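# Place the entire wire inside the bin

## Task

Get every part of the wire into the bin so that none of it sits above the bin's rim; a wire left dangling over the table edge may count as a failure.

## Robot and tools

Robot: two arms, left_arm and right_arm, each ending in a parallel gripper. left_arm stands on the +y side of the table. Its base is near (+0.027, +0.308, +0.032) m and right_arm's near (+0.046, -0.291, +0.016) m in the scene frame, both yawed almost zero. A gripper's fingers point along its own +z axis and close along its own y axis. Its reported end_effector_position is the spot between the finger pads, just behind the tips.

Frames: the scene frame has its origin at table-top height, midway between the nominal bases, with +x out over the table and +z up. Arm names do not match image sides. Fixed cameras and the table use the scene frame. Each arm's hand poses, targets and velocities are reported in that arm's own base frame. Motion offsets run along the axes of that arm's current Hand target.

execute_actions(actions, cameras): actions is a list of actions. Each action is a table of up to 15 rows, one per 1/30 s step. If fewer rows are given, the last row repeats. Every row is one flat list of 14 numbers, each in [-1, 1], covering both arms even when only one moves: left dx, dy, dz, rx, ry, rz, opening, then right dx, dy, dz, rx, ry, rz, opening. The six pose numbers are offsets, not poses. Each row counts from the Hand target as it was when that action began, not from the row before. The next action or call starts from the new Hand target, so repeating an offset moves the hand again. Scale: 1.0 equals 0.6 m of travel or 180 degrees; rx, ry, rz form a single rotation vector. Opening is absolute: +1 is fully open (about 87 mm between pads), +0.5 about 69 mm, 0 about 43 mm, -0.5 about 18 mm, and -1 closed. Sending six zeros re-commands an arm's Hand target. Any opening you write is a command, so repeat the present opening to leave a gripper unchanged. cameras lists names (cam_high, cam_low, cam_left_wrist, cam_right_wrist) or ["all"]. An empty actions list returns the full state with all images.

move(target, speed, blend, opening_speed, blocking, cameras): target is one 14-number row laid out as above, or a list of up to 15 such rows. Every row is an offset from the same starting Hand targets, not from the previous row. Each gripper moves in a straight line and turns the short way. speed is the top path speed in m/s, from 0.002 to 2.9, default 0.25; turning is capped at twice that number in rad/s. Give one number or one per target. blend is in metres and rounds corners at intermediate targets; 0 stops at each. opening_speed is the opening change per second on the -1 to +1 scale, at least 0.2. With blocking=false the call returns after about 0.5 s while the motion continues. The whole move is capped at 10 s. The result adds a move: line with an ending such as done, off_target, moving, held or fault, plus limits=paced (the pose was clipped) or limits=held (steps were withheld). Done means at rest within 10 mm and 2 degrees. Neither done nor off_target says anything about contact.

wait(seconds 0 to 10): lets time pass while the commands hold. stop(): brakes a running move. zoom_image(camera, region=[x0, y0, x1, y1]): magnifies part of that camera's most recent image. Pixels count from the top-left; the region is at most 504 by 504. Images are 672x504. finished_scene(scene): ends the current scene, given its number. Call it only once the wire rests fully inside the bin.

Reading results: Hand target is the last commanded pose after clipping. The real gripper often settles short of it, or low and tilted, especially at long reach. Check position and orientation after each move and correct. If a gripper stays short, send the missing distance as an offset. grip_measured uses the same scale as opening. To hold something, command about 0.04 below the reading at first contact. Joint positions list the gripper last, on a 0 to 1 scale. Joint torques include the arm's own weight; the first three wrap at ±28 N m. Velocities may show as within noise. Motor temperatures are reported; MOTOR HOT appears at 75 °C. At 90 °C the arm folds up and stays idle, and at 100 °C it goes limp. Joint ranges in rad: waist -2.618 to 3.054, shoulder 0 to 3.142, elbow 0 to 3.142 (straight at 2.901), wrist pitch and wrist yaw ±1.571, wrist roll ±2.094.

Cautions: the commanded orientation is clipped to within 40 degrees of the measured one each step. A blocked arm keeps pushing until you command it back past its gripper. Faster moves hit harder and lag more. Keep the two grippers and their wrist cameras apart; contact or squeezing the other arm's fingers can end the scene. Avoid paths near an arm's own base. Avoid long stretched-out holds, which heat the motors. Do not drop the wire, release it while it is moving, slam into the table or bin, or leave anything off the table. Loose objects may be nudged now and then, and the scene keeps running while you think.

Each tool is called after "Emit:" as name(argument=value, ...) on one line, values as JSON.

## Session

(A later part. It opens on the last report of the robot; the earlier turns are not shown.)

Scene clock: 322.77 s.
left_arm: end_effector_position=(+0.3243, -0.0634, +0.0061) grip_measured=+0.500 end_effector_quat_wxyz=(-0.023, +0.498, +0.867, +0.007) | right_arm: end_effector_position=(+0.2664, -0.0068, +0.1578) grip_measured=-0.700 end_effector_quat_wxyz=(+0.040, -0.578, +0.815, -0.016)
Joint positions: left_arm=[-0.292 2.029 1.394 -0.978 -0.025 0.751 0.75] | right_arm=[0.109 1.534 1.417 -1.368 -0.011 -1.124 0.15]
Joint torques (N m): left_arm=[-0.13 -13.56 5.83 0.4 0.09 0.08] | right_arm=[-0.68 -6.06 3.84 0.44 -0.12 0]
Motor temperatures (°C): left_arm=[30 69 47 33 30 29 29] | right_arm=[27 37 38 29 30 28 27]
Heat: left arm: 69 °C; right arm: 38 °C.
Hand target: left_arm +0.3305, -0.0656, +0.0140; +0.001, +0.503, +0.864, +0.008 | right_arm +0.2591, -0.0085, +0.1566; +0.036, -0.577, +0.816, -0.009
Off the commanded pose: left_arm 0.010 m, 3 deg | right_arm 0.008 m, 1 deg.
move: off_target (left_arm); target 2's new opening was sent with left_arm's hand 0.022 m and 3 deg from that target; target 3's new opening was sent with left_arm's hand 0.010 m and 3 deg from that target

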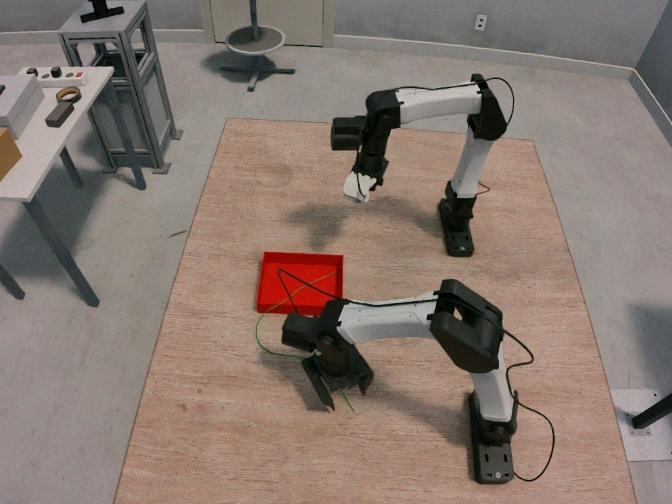

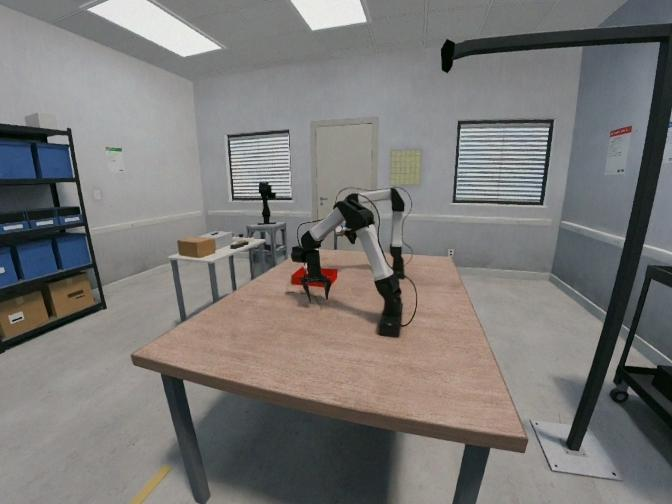

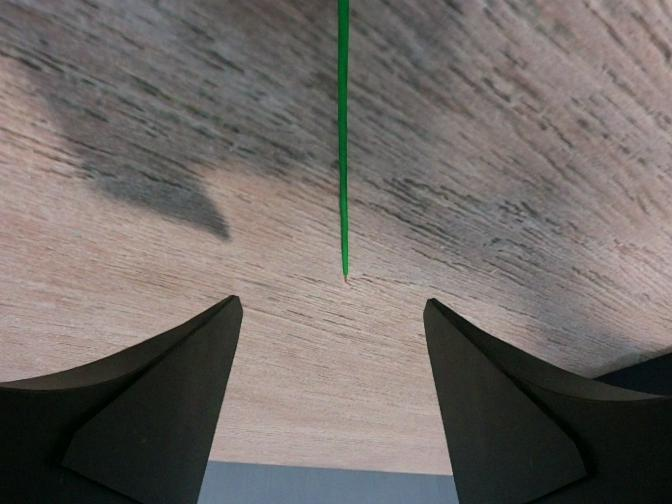

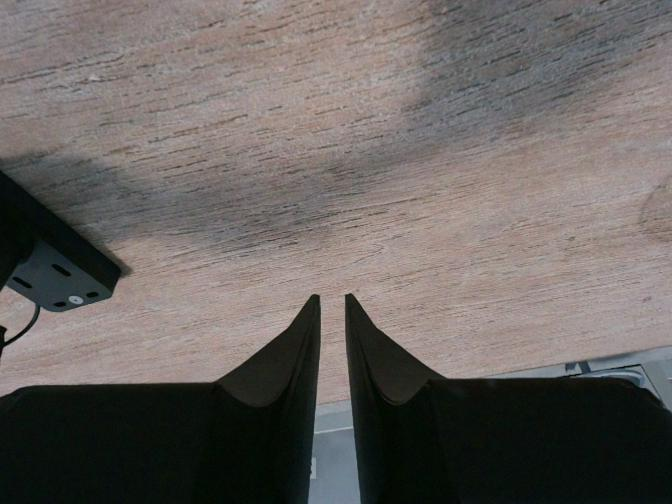

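Emit:
move(target=[[0,0,0.06,0.01,0,0,0.5,0,0,0,0,0,0,-0.7],[0,0,0.072,0.01,0,0,-1,0,0,0,0,0,0,-0.7]], speed=0.08, opening_speed=1.5, cameras=["cam_left_wrist"])

Scene clock: 337.80 s.
left_arm: end_effector_position=(+0.3318, -0.0651, -0.0214) grip_measured=-0.939 end_effector_quat_wxyz=(-0.006, +0.499, +0.866, +0.001) | right_arm: end_effector_position=(+0.2664, -0.0068, +0.1578) grip_measured=-0.700 end_effector_quat_wxyz=(+0.040, -0.578, +0.815, -0.016)
Joint positions: left_arm=[-0.282 2.07 1.345 -0.856 -0.005 0.764 0.031] | right_arm=[0.109 1.534 1.417 -1.368 -0.011 -1.124 0.15]
Joint torques (N m): left_arm=[0.03 -9.48 5.23 0.46 0.13 0.07] | right_arm=[-0.5 -6.02 3.73 0.42 -0.02 -0.03]
Motor temperatures (°C): left_arm=[30 73 45 33 30 29 29] | right_arm=[27 36 38 29 30 28 27]
Heat: left arm: 73 °C; right arm: 38 °C.
Hand target: left_arm +0.3310, -0.0651, -0.0292; -0.007, +0.503, +0.864, -0.006 | right_arm +0.2591, -0.0085, +0.1566; +0.036, -0.577, +0.816, -0.009
Off the commanded pose: left_arm 0.008 m, 1 deg | right_arm 0.008 m, 1 deg.
move: done
Images, in order (width x height): cam_left_wrist 672x504.

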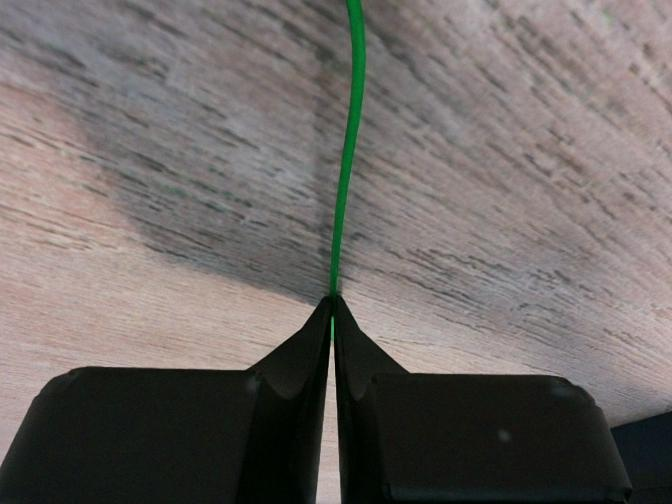

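Emit:
move(target=[[-0.08,0,-0.267,0,0,0,-1,0,0,0,0,0,0,-0.7],[-0.512,-0.12,-0.267,0,0,0,-1,0,0,0,0,0,0,-0.7]], speed=0.3, blend=0.05, cameras=["all"])

Emit:
zoom_image(camera="cam_high", region=[220, 170, 400, 400])

Emit:
zoom_image(camera="cam_low", region=[270, 190, 400, 310])

Scene clock: 352.83 s.
left_arm: end_effector_position=(+0.4146, -0.3612, +0.1263) grip_measured=-0.939 end_effector_quat_wxyz=(+0.232, +0.510, +0.827, -0.043) | right_arm: end_effector_position=(+0.2664, -0.0068, +0.1578) grip_measured=-0.700 end_effector_quat_wxyz=(+0.040, -0.578, +0.815, -0.016)
Joint positions: left_arm=[-0.745 2.602 2.842 -1.336 -0.004 0.361 0.031] | right_arm=[0.109 1.534 1.417 -1.368 -0.011 -1.124 0.15]
Joint torques (N m): left_arm=[0.1 -14.38 9.65 1.42 0.04 -0.18] | right_arm=[-0.69 -6.05 3.48 0.45 -0.07 -0.01]
Motor temperatures (°C): left_arm=[30 69 45 33 30 29 29] | right_arm=[27 36 38 29 30 28 27]
Heat: left arm: 69 °C; right arm: 38 °C.
Hand target: left_arm +0.4231, -0.3670, +0.1305; -0.007, +0.503, +0.865, -0.006 | right_arm +0.2591, -0.0085, +0.1566; +0.036, -0.577, +0.816, -0.009
Off the commanded pose: left_arm 0.011 m, 28 deg | right_arm 0.008 m, 1 deg.
elbow stopped short (left arm): the move would have taken joint 3 (elbow) straighter than the controller allows.
move: off_target (left_arm)

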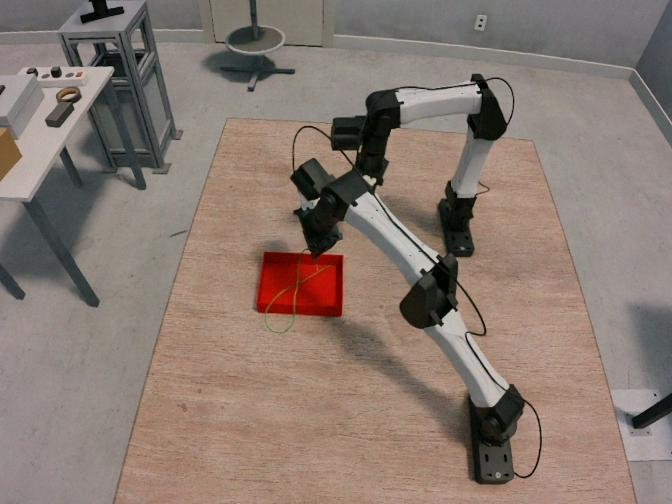

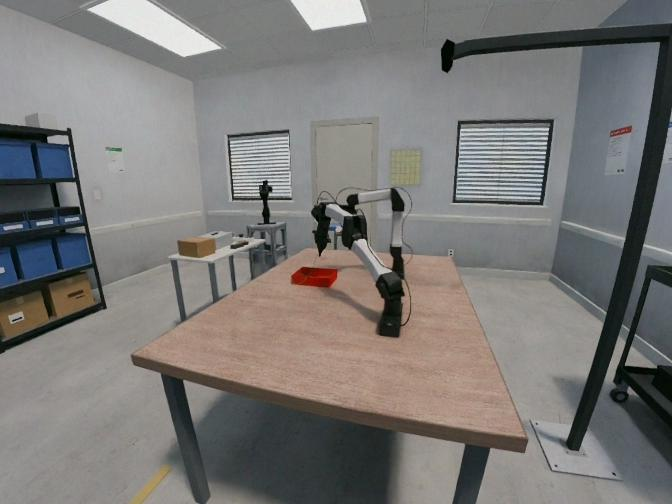

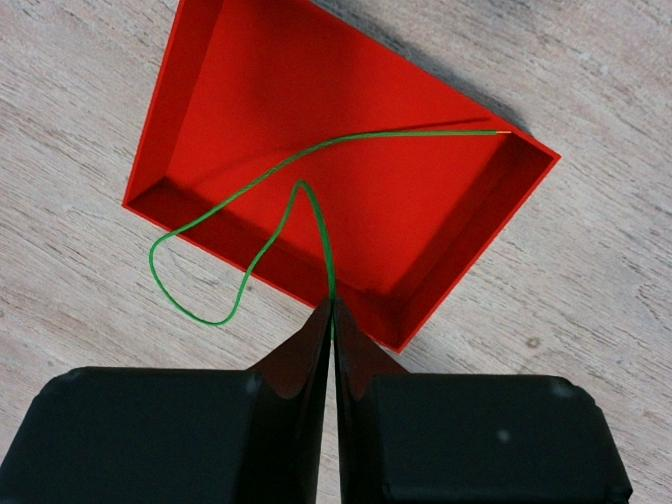

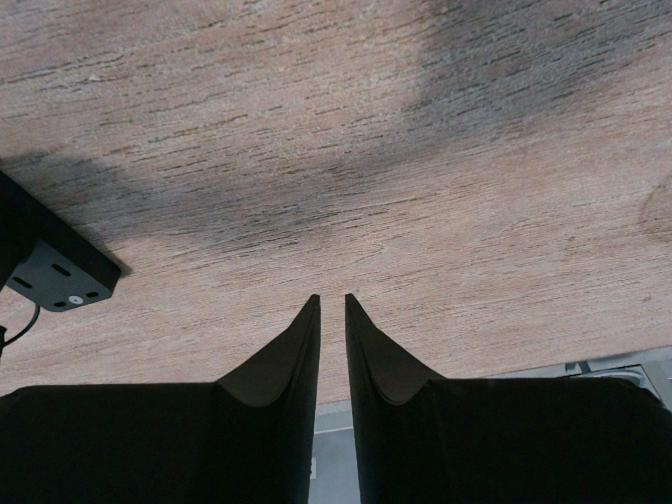

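Scaled by 2.191 from the camera's 672x504 image, which has a finer 960x720 frame.

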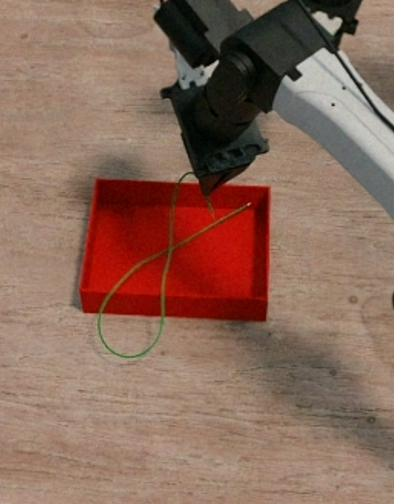

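Scaled by 3.877 from the camera's 672x504 image, which has a finer 960x720 frame.

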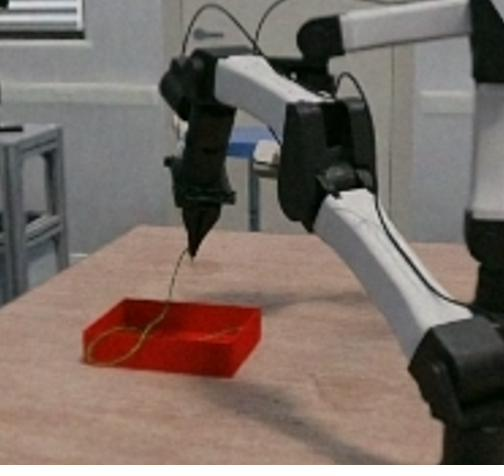

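Emit:
move(target=[[-0.033,-0.077,0,0,0,0,-1,0,0,0,0,0,0,-0.7],[-0.033,-0.077,0.21,0,0,0,-1,0,0,0,0,0,0,-0.7]], speed=0.15, cameras=["cam_high","cam_left_wrist"])

Emit:
zoom_image(camera="cam_high", region=[220, 170, 400, 400])

Scene clock: 374.77 s.
left_arm: end_effector_position=(+0.3880, -0.3955, +0.0023) grip_measured=-0.939 end_effector_quat_wxyz=(+0.147, +0.506, +0.849, -0.042) | right_arm: end_effector_position=(+0.2656, -0.0077, +0.1578) grip_measured=-0.700 end_effector_quat_wxyz=(+0.038, -0.578, +0.815, -0.015)
Joint positions: left_arm=[-0.814 2.842 2.846 -1.268 0 0.26 0.031] | right_arm=[0.106 1.534 1.417 -1.372 -0.011 -1.128 0.15]
Joint torques (N m): left_arm=[-1.09 -15.86 9.57 1.14 0.06 -0.17] | right_arm=[-0.61 -6.05 3.62 0.41 -0.06 0.06]
Motor temperatures (°C): left_arm=[30 80 46 35 30 29 30] | right_arm=[27 36 37 29 30 28 27]
Heat: left arm: 80 °C; right arm: 37 °C. Fold the left arm in close to its base, or ease its load, before you think long.
Hand target: left_arm +0.3907, -0.4075, +0.0052; -0.007, +0.503, +0.865, -0.006 | right_arm +0.2591, -0.0085, +0.1566; +0.036, -0.577, +0.816, -0.009
Off the commanded pose: left_arm 0.013 m, 18 deg | right_arm 0.007 m, 1 deg.
MOTOR HOT: joint 2 (shoulder) of the left arm reports 80 °C; the controller's stop level is 90 °C. To cool a motor, set the load down, stop pushing, or move to a pose that needs little force.
elbow stopped short (left arm): the move would have taken joint 3 (elbow) straighter than the controller allows.
move: off_target (left_arm)
Images, in order (width x height): cam_high 672x504, cam_left_wrist 672x504.

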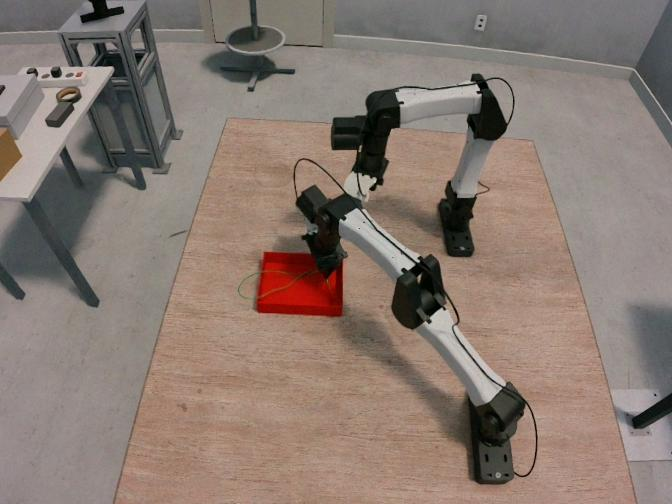

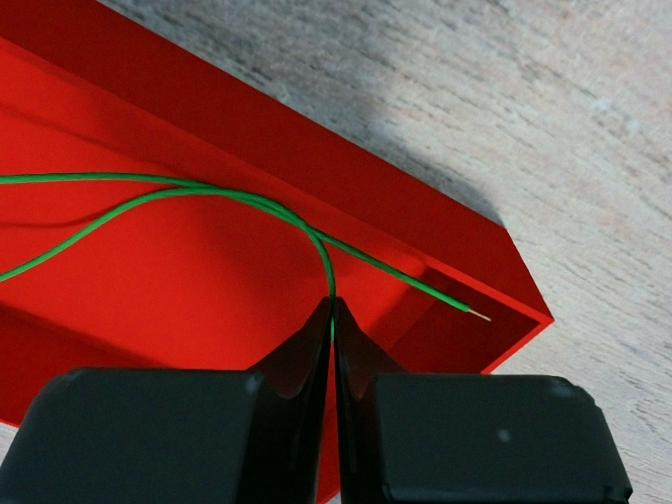

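Scaled by 2.191 from the camera's 672x504 image, which has a finer 960x720 frame.

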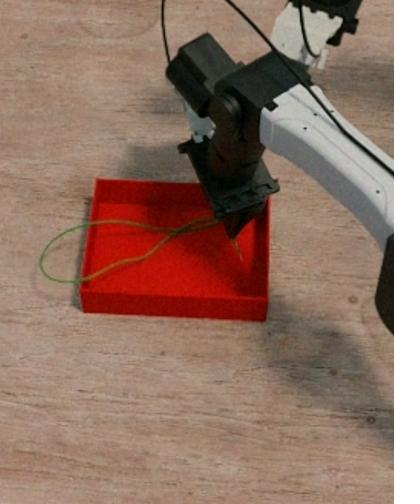

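Emit:
move(target=[[0,0,0,0,0,0,-0.7,0,0,0,0,0,0,-0.7],[0,0,-0.2,0,0,0,-0.7,0,0,0,0,0,0,-0.7],[0.637,-0.1,-0.25,0,0,0,-0.7,0,0,0,0,0,0,-0.7]], speed=0.2, opening_speed=0.6, cameras=["cam_high","cam_low"])

Emit:
zoom_image(camera="cam_high", region=[220, 170, 400, 400])

Emit:
zoom_image(camera="cam_low", region=[270, 190, 400, 310])

Scene clock: 400.77 s.
left_arm: end_effector_position=(+0.2493, +0.0005, +0.1372) grip_measured=-0.700 end_effector_quat_wxyz=(+0.699, +0.012, +0.715, +0.011) | right_arm: end_effector_position=(+0.2631, -0.0074, +0.1569) grip_measured=-0.700 end_effector_quat_wxyz=(+0.035, -0.580, +0.814, -0.011)
Joint positions: left_arm=[-0.009 0.036 0.042 -0.028 -0.009 0.032 0.15] | right_arm=[0.105 1.534 1.414 -1.38 -0.015 -1.133 0.15]
Joint velocities: left_arm=[-0.002 -0.046 -0.105 0.066 -0.022 0.007 0.012] | right_arm=[within noise]
Joint torques (N m): left_arm=[0.09 1.31 8.57 2.35 -0.11 -0.18] | right_arm=[-0.16 -5.81 3.88 0.53 0.02 0.09]
Motor temperatures (°C): left_arm=[30 84 49 37 30 29 29] | right_arm=[27 35 37 29 30 28 27]
Heat: left arm: 84 °C; right arm: 37 °C.
Hand target: left_arm +0.2511, +0.0033, +0.1477; +0.716, +0.000, +0.698, +0.011 (not the last commanded pose) | right_arm +0.2591, -0.0084, +0.1567; +0.036, -0.577, +0.816, -0.009
Tool commands: left_gripper/opening=-0.7 right_gripper/opening=-0.7
Off the commanded pose: left_arm 0.145 m, 103 deg | right_arm 0.004 m, 0 deg.
OVER-TEMPERATURE FAULT: ARM FOLDED TO REST. Joint 2 (shoulder) of the left arm reached 90 °C. The left arm's motors are now idle, so it may still sink, and the gripper idles too, so what it holds may stay or slip. The left arm's remaining commands of this call were not run. In this call fault stops used 11 of the actions that the scene allows. The stop is over, but the left arm and its gripper will run no more commands in this scene. This fault puts only its own arm into a fault stop.
MOTOR HOT: still on. Joint 2 (shoulder) of the left arm reports 84 °C.
elbow stopped short (left arm): the move would have taken joint 3 (elbow) straighter than the controller allows.
move: fault (left_arm); path passed 2 of 3 targets
Images, in order (width x height): cam_high 672x504, cam_low 672x504.

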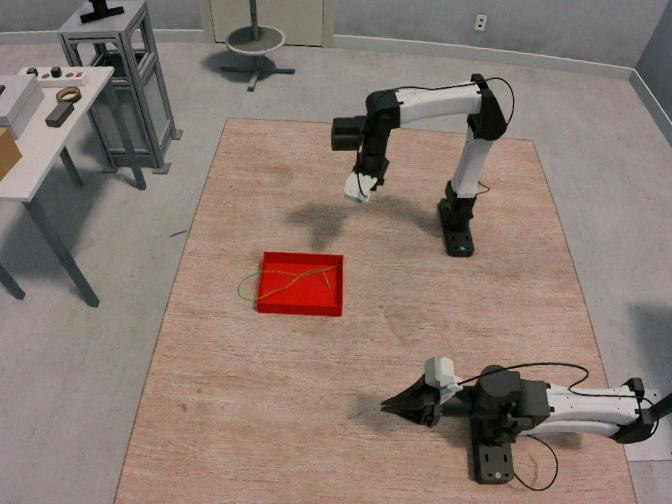

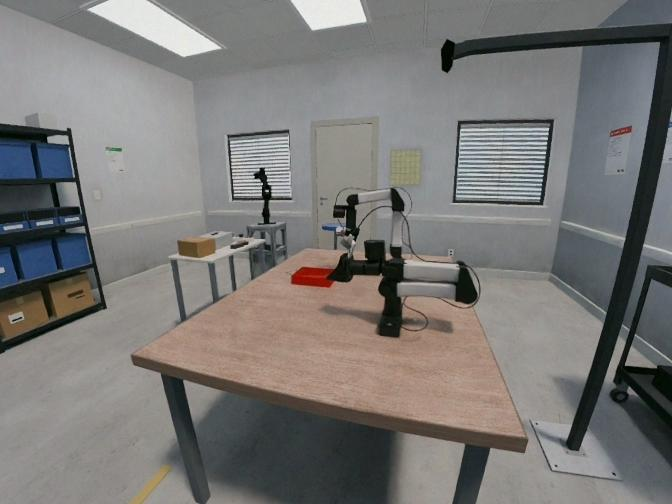

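Scaled by 2.191 from the camera's 672x504 image, which has a finer 960x720 frame.

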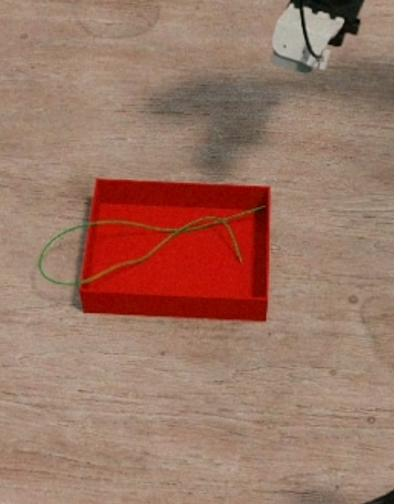

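Scaled by 3.877 from the camera's 672x504 image, which has a finer 960x720 frame.

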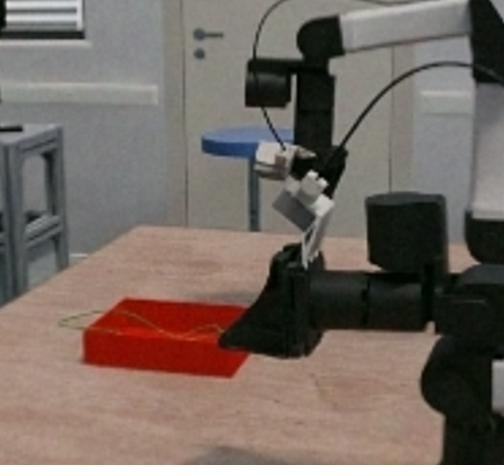

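Emit:
move(target=[0,0,0,0,0,0,0,-0.452,-0.295,0.1,0.063,-0.1335,0.275,-0.2], speed=0.25, cameras=["all"])

Emit:
zoom_image(camera="cam_high", region=[220, 170, 400, 400])

Scene clock: 424.57 s.
left_arm: end_effector_position=(+0.2368, +0.0008, +0.0876) grip_measured=-0.700 end_effector_quat_wxyz=(+0.633, +0.013, +0.774, +0.011) | right_arm: end_effector_position=(+0.5181, +0.1886, +0.1270) grip_measured=-0.200 end_effector_quat_wxyz=(+0.262, -0.172, +0.948, +0.050)
Joint positions: left_arm=[-0.009 0.011 0.018 -0.208 -0.009 0.032 0.15] | right_arm=[0.346 2.419 2.478 -1.091 -0.012 -0.009 0.4]
Joint torques (N m): left_arm=[-0.42 -0.29 0.21 -0.02 -0.06 -0.05] | right_arm=[0.55 -9.28 7.35 1.27 0.19 0.1]
Motor temperatures (°C): left_arm=[30 65 45 33 30 29 29] | right_arm=[27 36 37 29 30 28 27]
Heat: left arm: 65 °C; right arm: 37 °C.
Hand target: left_arm +0.2368, +0.0008, +0.0876; +0.633, +0.013, +0.774, +0.011 (not the last commanded pose) | right_arm +0.5194, +0.1898, +0.1200; +0.255, -0.169, +0.951, +0.046
Tool commands: left_gripper/opening=-0.700248 right_gripper/opening=-0.2
Off the commanded pose: right_arm 0.007 m, 1 deg.
OVER-TEMPERATURE FAULT: ARM FOLDED TO REST. As an earlier result told, the left arm's stop is over, but it will run no more commands in this scene. The left arm ran none of this call's commands.
move: fault (left_arm)

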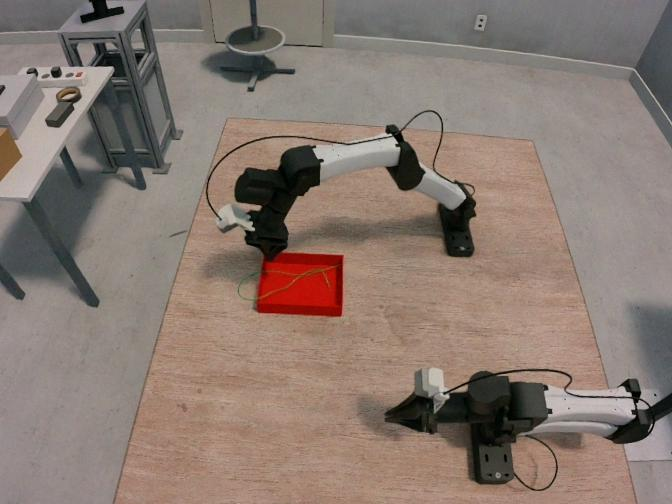

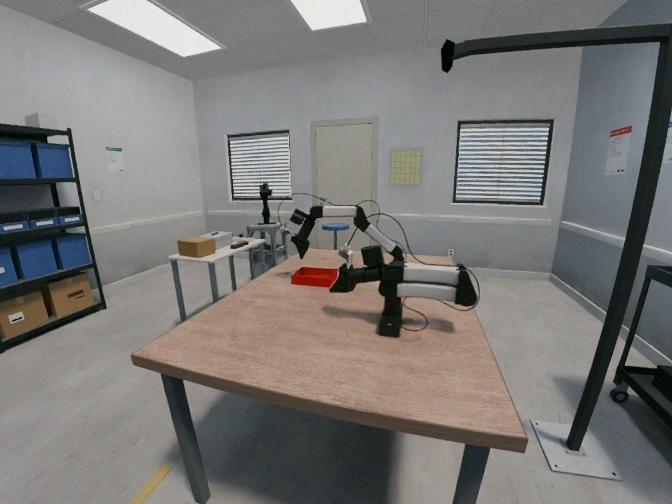

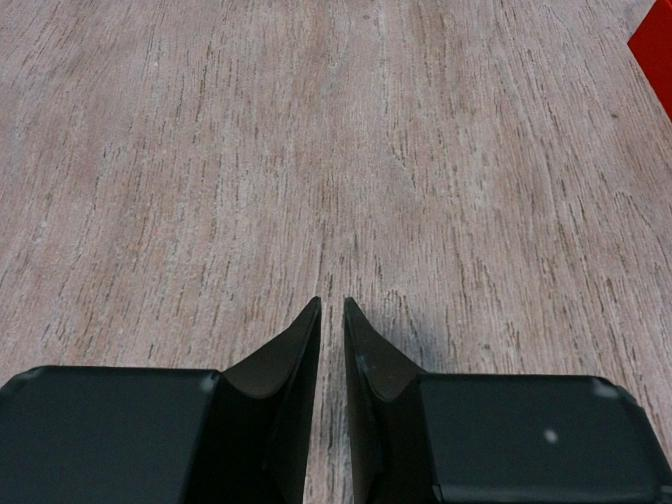

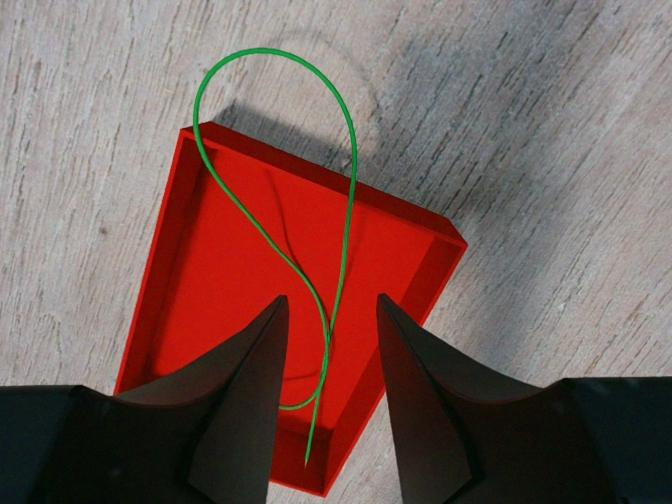

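Scaled by 2.191 from the camera's 672x504 image, which has a finer 960x720 frame.

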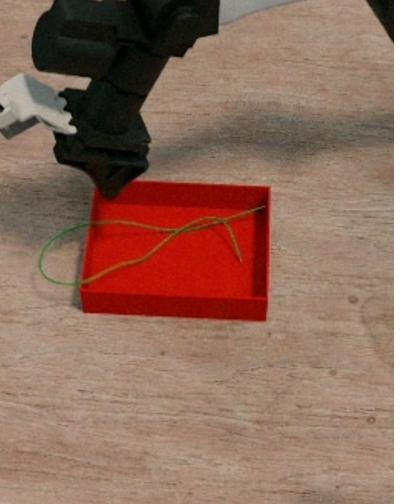

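Emit:
move(target=[[0,0,0,0,0,0,0,0.075,0,0.13,0,0,0,-0.2],[0,0,0,0,0,0,0,0.1,0,0.173,0,0,0,-0.2]], speed=[0.15,0.05], cameras=["cam_right_wrist"])

Scene clock: 437.80 s.
left_arm: end_effector_position=(+0.2368, +0.0008, +0.0876) grip_measured=-0.700 end_effector_quat_wxyz=(+0.633, +0.013, +0.774, +0.011) | right_arm: end_effector_position=(+0.5262, +0.1916, +0.0127) grip_measured=-0.200 end_effector_quat_wxyz=(+0.267, -0.171, +0.947, +0.051)
Joint positions: left_arm=[-0.009 0.011 0.018 -0.208 -0.009 0.032 0.15] | right_arm=[0.346 2.41 1.999 -0.61 -0.011 -0.007 0.4]
Joint torques (N m): left_arm=[-0.42 -0.29 0.2 -0.02 -0.05 -0.05] | right_arm=[0.53 -11.21 3.34 1.46 0.18 0.11]
Motor temperatures (°C): left_arm=[30 59 43 33 29 29 29] | right_arm=[27 39 39 29 30 28 27]
Heat: left arm: 59 °C; right arm: 39 °C.
Hand target: left_arm +0.2368, +0.0008, +0.0876; +0.633, +0.013, +0.774, +0.011 | right_arm +0.5193, +0.1899, +0.0000; +0.254, -0.169, +0.951, +0.046
Tool commands: left_gripper/opening=-0.700248 right_gripper/opening=-0.2
Off the commanded pose: right_arm 0.014 m, 2 deg.
OVER-TEMPERATURE FAULT: ARM FOLDED TO REST. As an earlier result told, the left arm's stop is over, but it will run no more commands in this scene. The left arm ran none of this call's commands.
move: fault (left_arm), off_target (right_arm)
Images, in order (width x height): cam_right_wrist 672x504.

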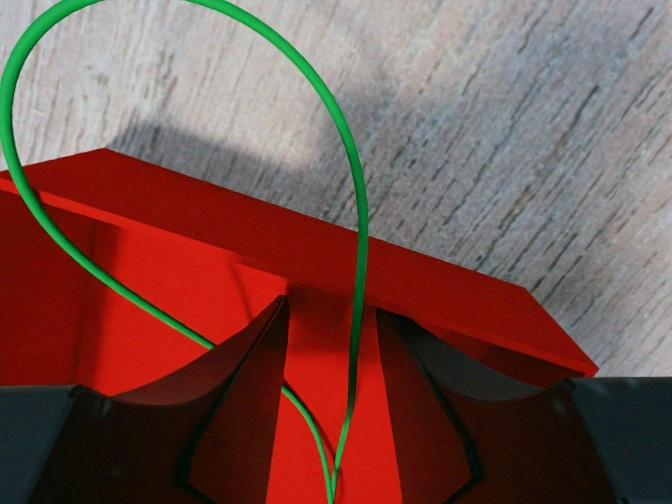

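Emit:
move(target=[0,0,0,0,0,0,0,0,0,0,0,0,0,-1], opening_speed=1, cameras=["cam_right_wrist"])

Scene clock: 443.87 s.
left_arm: end_effector_position=(+0.2368, +0.0008, +0.0876) grip_measured=-0.700 end_effector_quat_wxyz=(+0.633, +0.013, +0.774, +0.011) | right_arm: end_effector_position=(+0.5303, +0.1905, +0.0133) grip_measured=-0.979 end_effector_quat_wxyz=(+0.275, -0.168, +0.945, +0.045)
Joint positions: left_arm=[-0.009 0.011 0.018 -0.208 -0.009 0.032 0.15] | right_arm=[0.346 2.41 1.996 -0.591 0.004 -0.007 0.011]
Joint torques (N m): left_arm=[-0.42 -0.29 0.2 -0.02 -0.05 -0.05] | right_arm=[0.58 -11.03 3.58 1.33 0.04 0.11]
Motor temperatures (°C): left_arm=[30 57 43 33 29 29 28] | right_arm=[27 40 39 30 30 28 27]
Heat: left arm: 57 °C; right arm: 40 °C.
Hand target: left_arm +0.2368, +0.0008, +0.0876; +0.633, +0.013, +0.774, +0.011 | right_arm +0.5193, +0.1900, +0.0001; +0.254, -0.169, +0.951, +0.046
Tool commands: left_gripper/opening=-0.700248 right_gripper/opening=-1.0
Off the commanded pose: right_arm 0.017 m, 2 deg.
OVER-TEMPERATURE FAULT: ARM FOLDED TO REST. As an earlier result told, the left arm's stop is over, but it will run no more commands in this scene. The left arm ran none of this call's commands.
move: fault (left_arm), off_target (right_arm)
Images, in order (width x height): cam_right_wrist 672x504.

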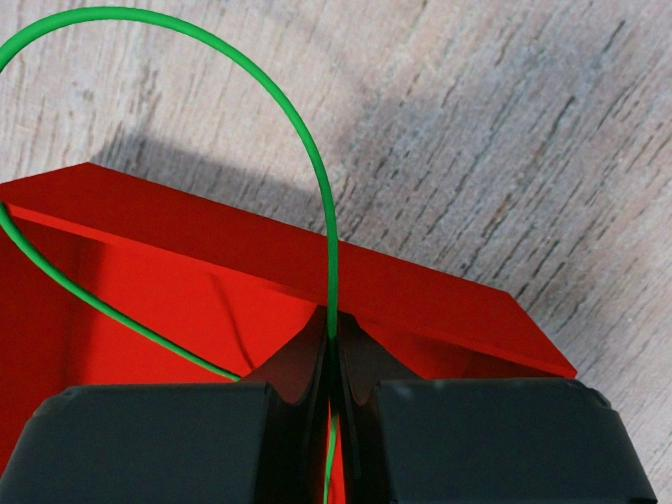

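Emit:
move(target=[0,0,0,0,0,0,0,0.081,0.034,-0.047,0,0,0,-1], speed=0.1, cameras=["cam_right_wrist","cam_high"])

Emit:
zoom_image(camera="cam_high", region=[220, 170, 400, 400])

Scene clock: 453.23 s.
left_arm: end_effector_position=(+0.2368, +0.0008, +0.0876) grip_measured=-0.700 end_effector_quat_wxyz=(+0.633, +0.013, +0.774, +0.011) | right_arm: end_effector_position=(+0.4796, +0.1910, +0.0109) grip_measured=-0.979 end_effector_quat_wxyz=(+0.286, -0.167, +0.943, +0.047)
Joint positions: left_arm=[-0.009 0.011 0.018 -0.208 -0.009 0.032 0.15] | right_arm=[0.385 2.2 1.615 -0.399 0.025 0.027 0.011]
Joint torques (N m): left_arm=[-0.42 -0.29 0.2 -0.02 -0.05 -0.05] | right_arm=[1.21 -10.74 2.8 1.07 0.08 0.15]
Heat: left arm: 54 °C; right arm: 42 °C.
Hand target: left_arm +0.2368, +0.0008, +0.0876; +0.633, +0.013, +0.774, +0.011 | right_arm +0.4595, +0.1897, +0.0002; +0.255, -0.169, +0.951, +0.046
Tool commands: left_gripper/opening=-0.700248 right_gripper/opening=-1.0
Off the commanded pose: right_arm 0.023 m, 4 deg.
OVER-TEMPERATURE FAULT: ARM FOLDED TO REST. As an earlier result told, the left arm's stop is over, but it will run no more commands in this scene. The left arm ran none of this call's commands.
move: fault (left_arm), off_target (right_arm)
Images, in order (width x height): cam_high 672x504, cam_right_wrist 672x504.

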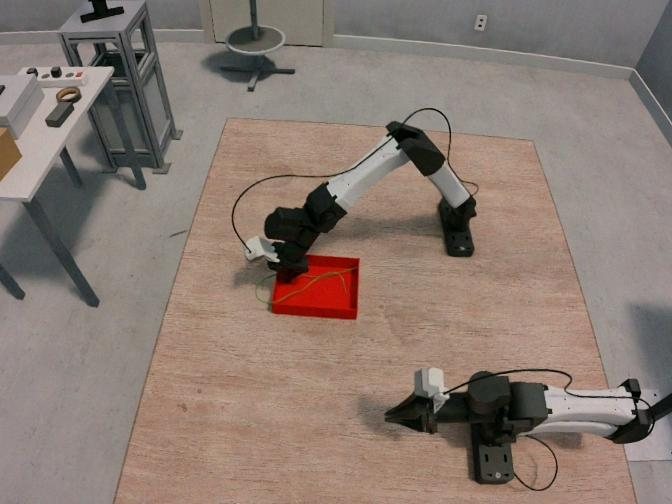

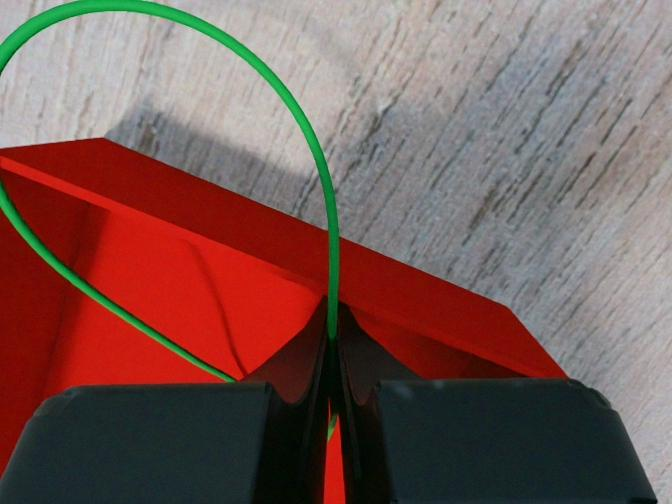

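Scaled by 2.191 from the camera's 672x504 image, which has a finer 960x720 frame.

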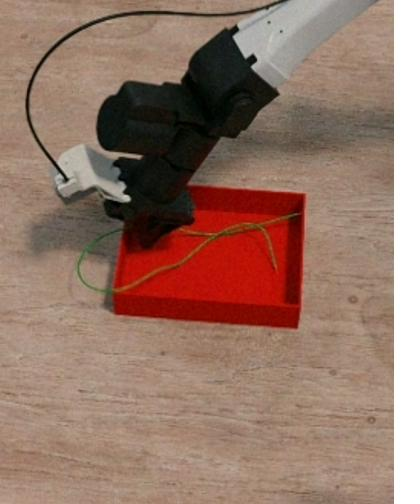

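Emit:
move(target=[[0,0,0,0,0,0,0,-0.02,0,-0.07,0,0,0,-1],[0,0,0,0,0,0,0,0.09,0.04,-0.11,0,0,0,-1]], speed=0.1, cameras=["cam_right_wrist","cam_high"])

Emit:
zoom_image(camera="cam_high", region=[220, 170, 400, 400])

Scene clock: 462.37 s.
left_arm: end_effector_position=(+0.2368, +0.0008, +0.0876) grip_measured=-0.700 end_effector_quat_wxyz=(+0.633, +0.013, +0.774, +0.011) | right_arm: end_effector_position=(+0.3773, +0.1837, +0.0215) grip_measured=-0.979 end_effector_quat_wxyz=(+0.242, -0.172, +0.954, +0.045)
Joint positions: left_arm=[-0.009 0.011 0.018 -0.208 -0.009 0.032 0.15] | right_arm=[0.464 1.907 1.25 -0.42 0.049 0.095 0.011]
Joint torques (N m): left_arm=[-0.42 -0.29 0.2 -0.02 -0.05 -0.05] | right_arm=[0.73 -10.33 3.97 1.44 0.25 0.1]
Motor temperatures (°C): left_arm=[30 52 42 32 29 29 28] | right_arm=[27 43 38 30 30 28 27]
Heat: left arm: 52 °C; right arm: 43 °C.
Hand target: left_arm +0.2368, +0.0008, +0.0876; +0.633, +0.013, +0.774, +0.011 | right_arm +0.3765, +0.1847, +0.0305; +0.255, -0.169, +0.951, +0.046
Tool commands: left_gripper/opening=-0.700248 right_gripper/opening=-1.0
Off the commanded pose: right_arm 0.009 m, 2 deg.
OVER-TEMPERATURE FAULT: ARM FOLDED TO REST. As an earlier result told, the left arm's stop is over, but it will run no more commands in this scene. The left arm ran none of this call's commands.
move: fault (left_arm)
Images, in order (width x height): cam_high 672x504, cam_right_wrist 672x504.

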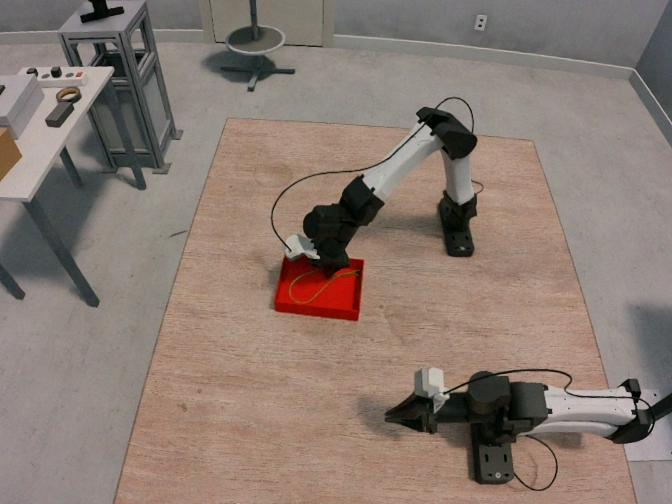

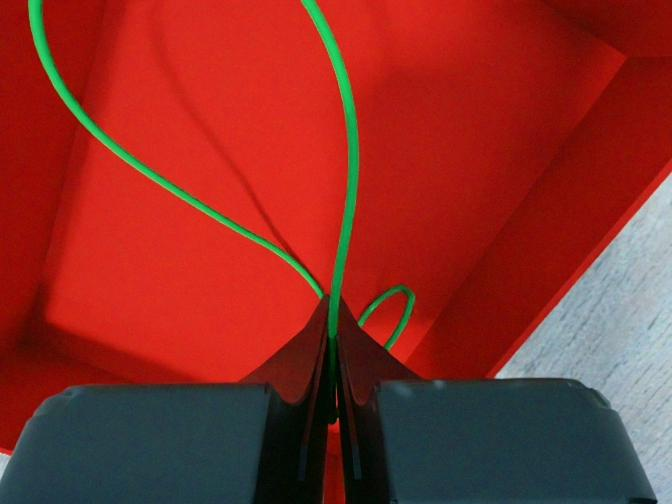

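Scaled by 2.191 from the camera's 672x504 image, which has a finer 960x720 frame.

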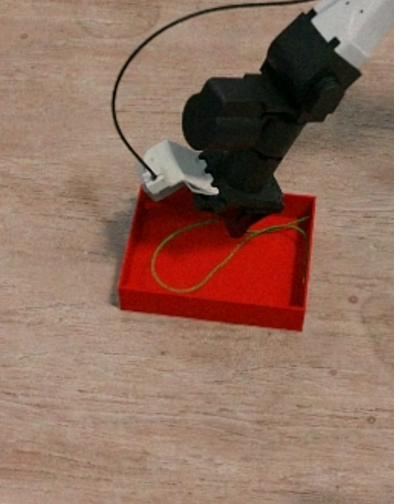

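Emit:
move(target=[[0,0,0,0,0,0,0,0.015,0,0.025,0,0,0,-1],[0,0,0,0,0,0,0,0.015,0,0.025,0,0,0,-0.5],[0,0,0,0,0,0,0,-0.1,0,-0.2,0,0,0,-0.5]], speed=0.1, opening_speed=0.7, cameras=["all"])

Emit:
zoom_image(camera="cam_high", region=[220, 170, 400, 400])

Emit:
zoom_image(camera="cam_low", region=[270, 190, 400, 310])

Scene clock: 473.57 s.
left_arm: end_effector_position=(+0.2368, +0.0008, +0.0876) grip_measured=-0.700 end_effector_quat_wxyz=(+0.633, +0.013, +0.774, +0.011) | right_arm: end_effector_position=(+0.3685, +0.1793, +0.1469) grip_measured=-0.500 end_effector_quat_wxyz=(+0.236, -0.171, +0.955, +0.043)
Joint positions: left_arm=[-0.009 0.011 0.018 -0.208 -0.009 0.032 0.15] | right_arm=[0.464 1.796 1.62 -0.912 0.049 0.097 0.25]
Joint torques (N m): left_arm=[-0.42 -0.29 0.2 -0.02 -0.05 -0.05] | right_arm=[0.94 -9.32 7.31 1.19 0.22 0.11]
Heat: left arm: 50 °C; right arm: 45 °C.
Hand target: left_arm +0.2368, +0.0008, +0.0876; +0.633, +0.013, +0.774, +0.011 | right_arm +0.3690, +0.1817, +0.1644; +0.255, -0.169, +0.951, +0.046
Tool commands: left_gripper/opening=-0.700248 right_gripper/opening=-0.5
Off the commanded pose: right_arm 0.018 m, 2 deg.
OVER-TEMPERATURE FAULT: ARM FOLDED TO REST. As an earlier result told, the left arm's stop is over, but it will run no more commands in this scene. The left arm ran none of this call's commands.
move: fault (left_arm), off_target (right_arm)

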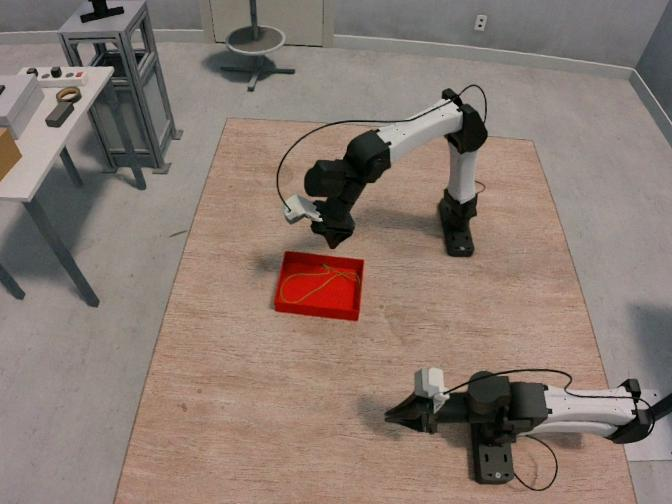

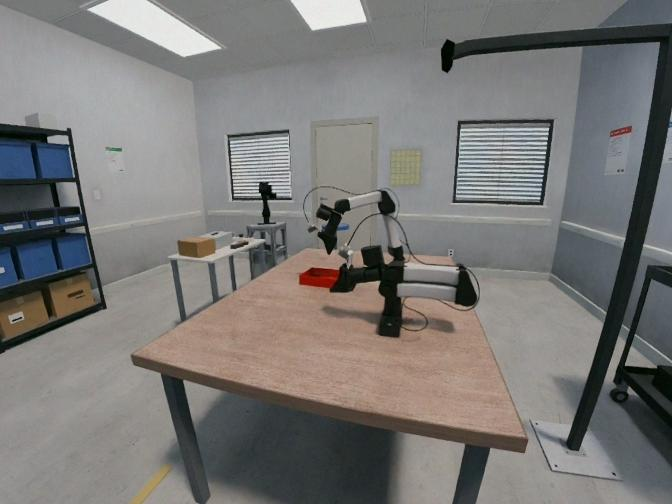

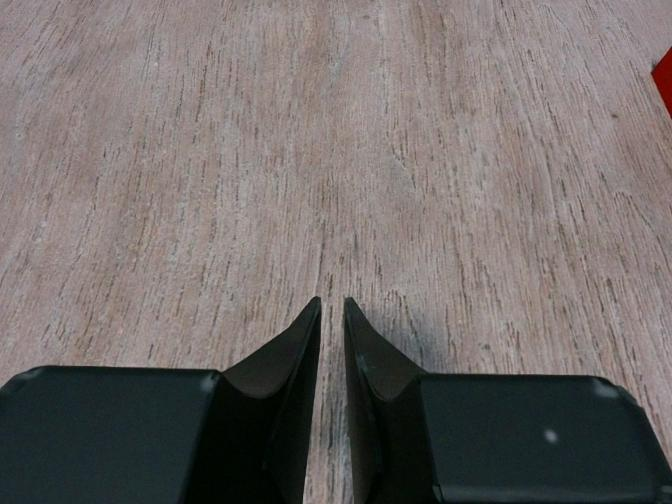

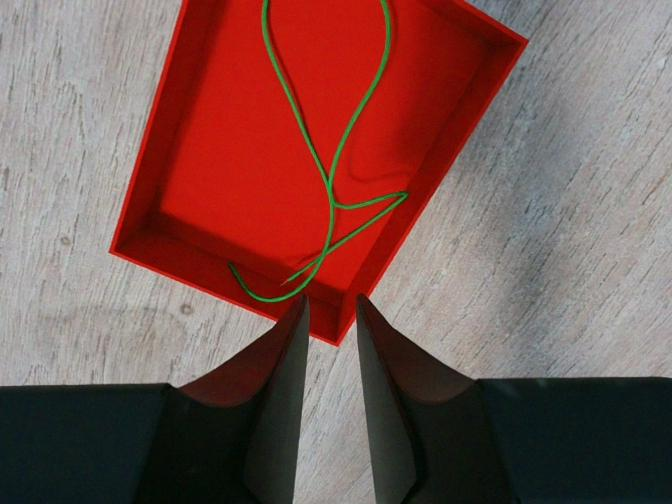

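Scaled by 2.191 from the camera's 672x504 image, which has a finer 960x720 frame.

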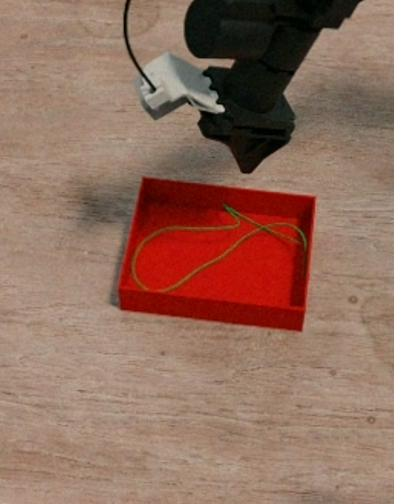

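Scaled by 3.877 from the camera's 672x504 image, which has a finer 960x720 frame.

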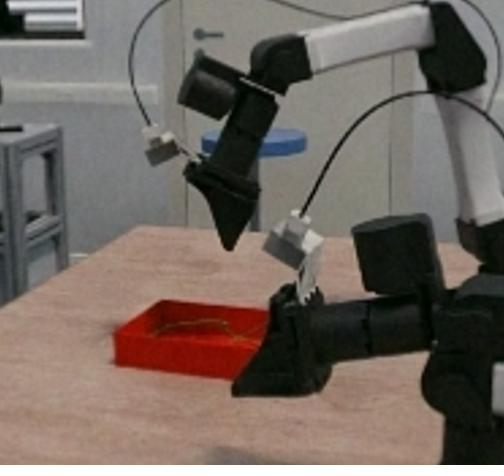

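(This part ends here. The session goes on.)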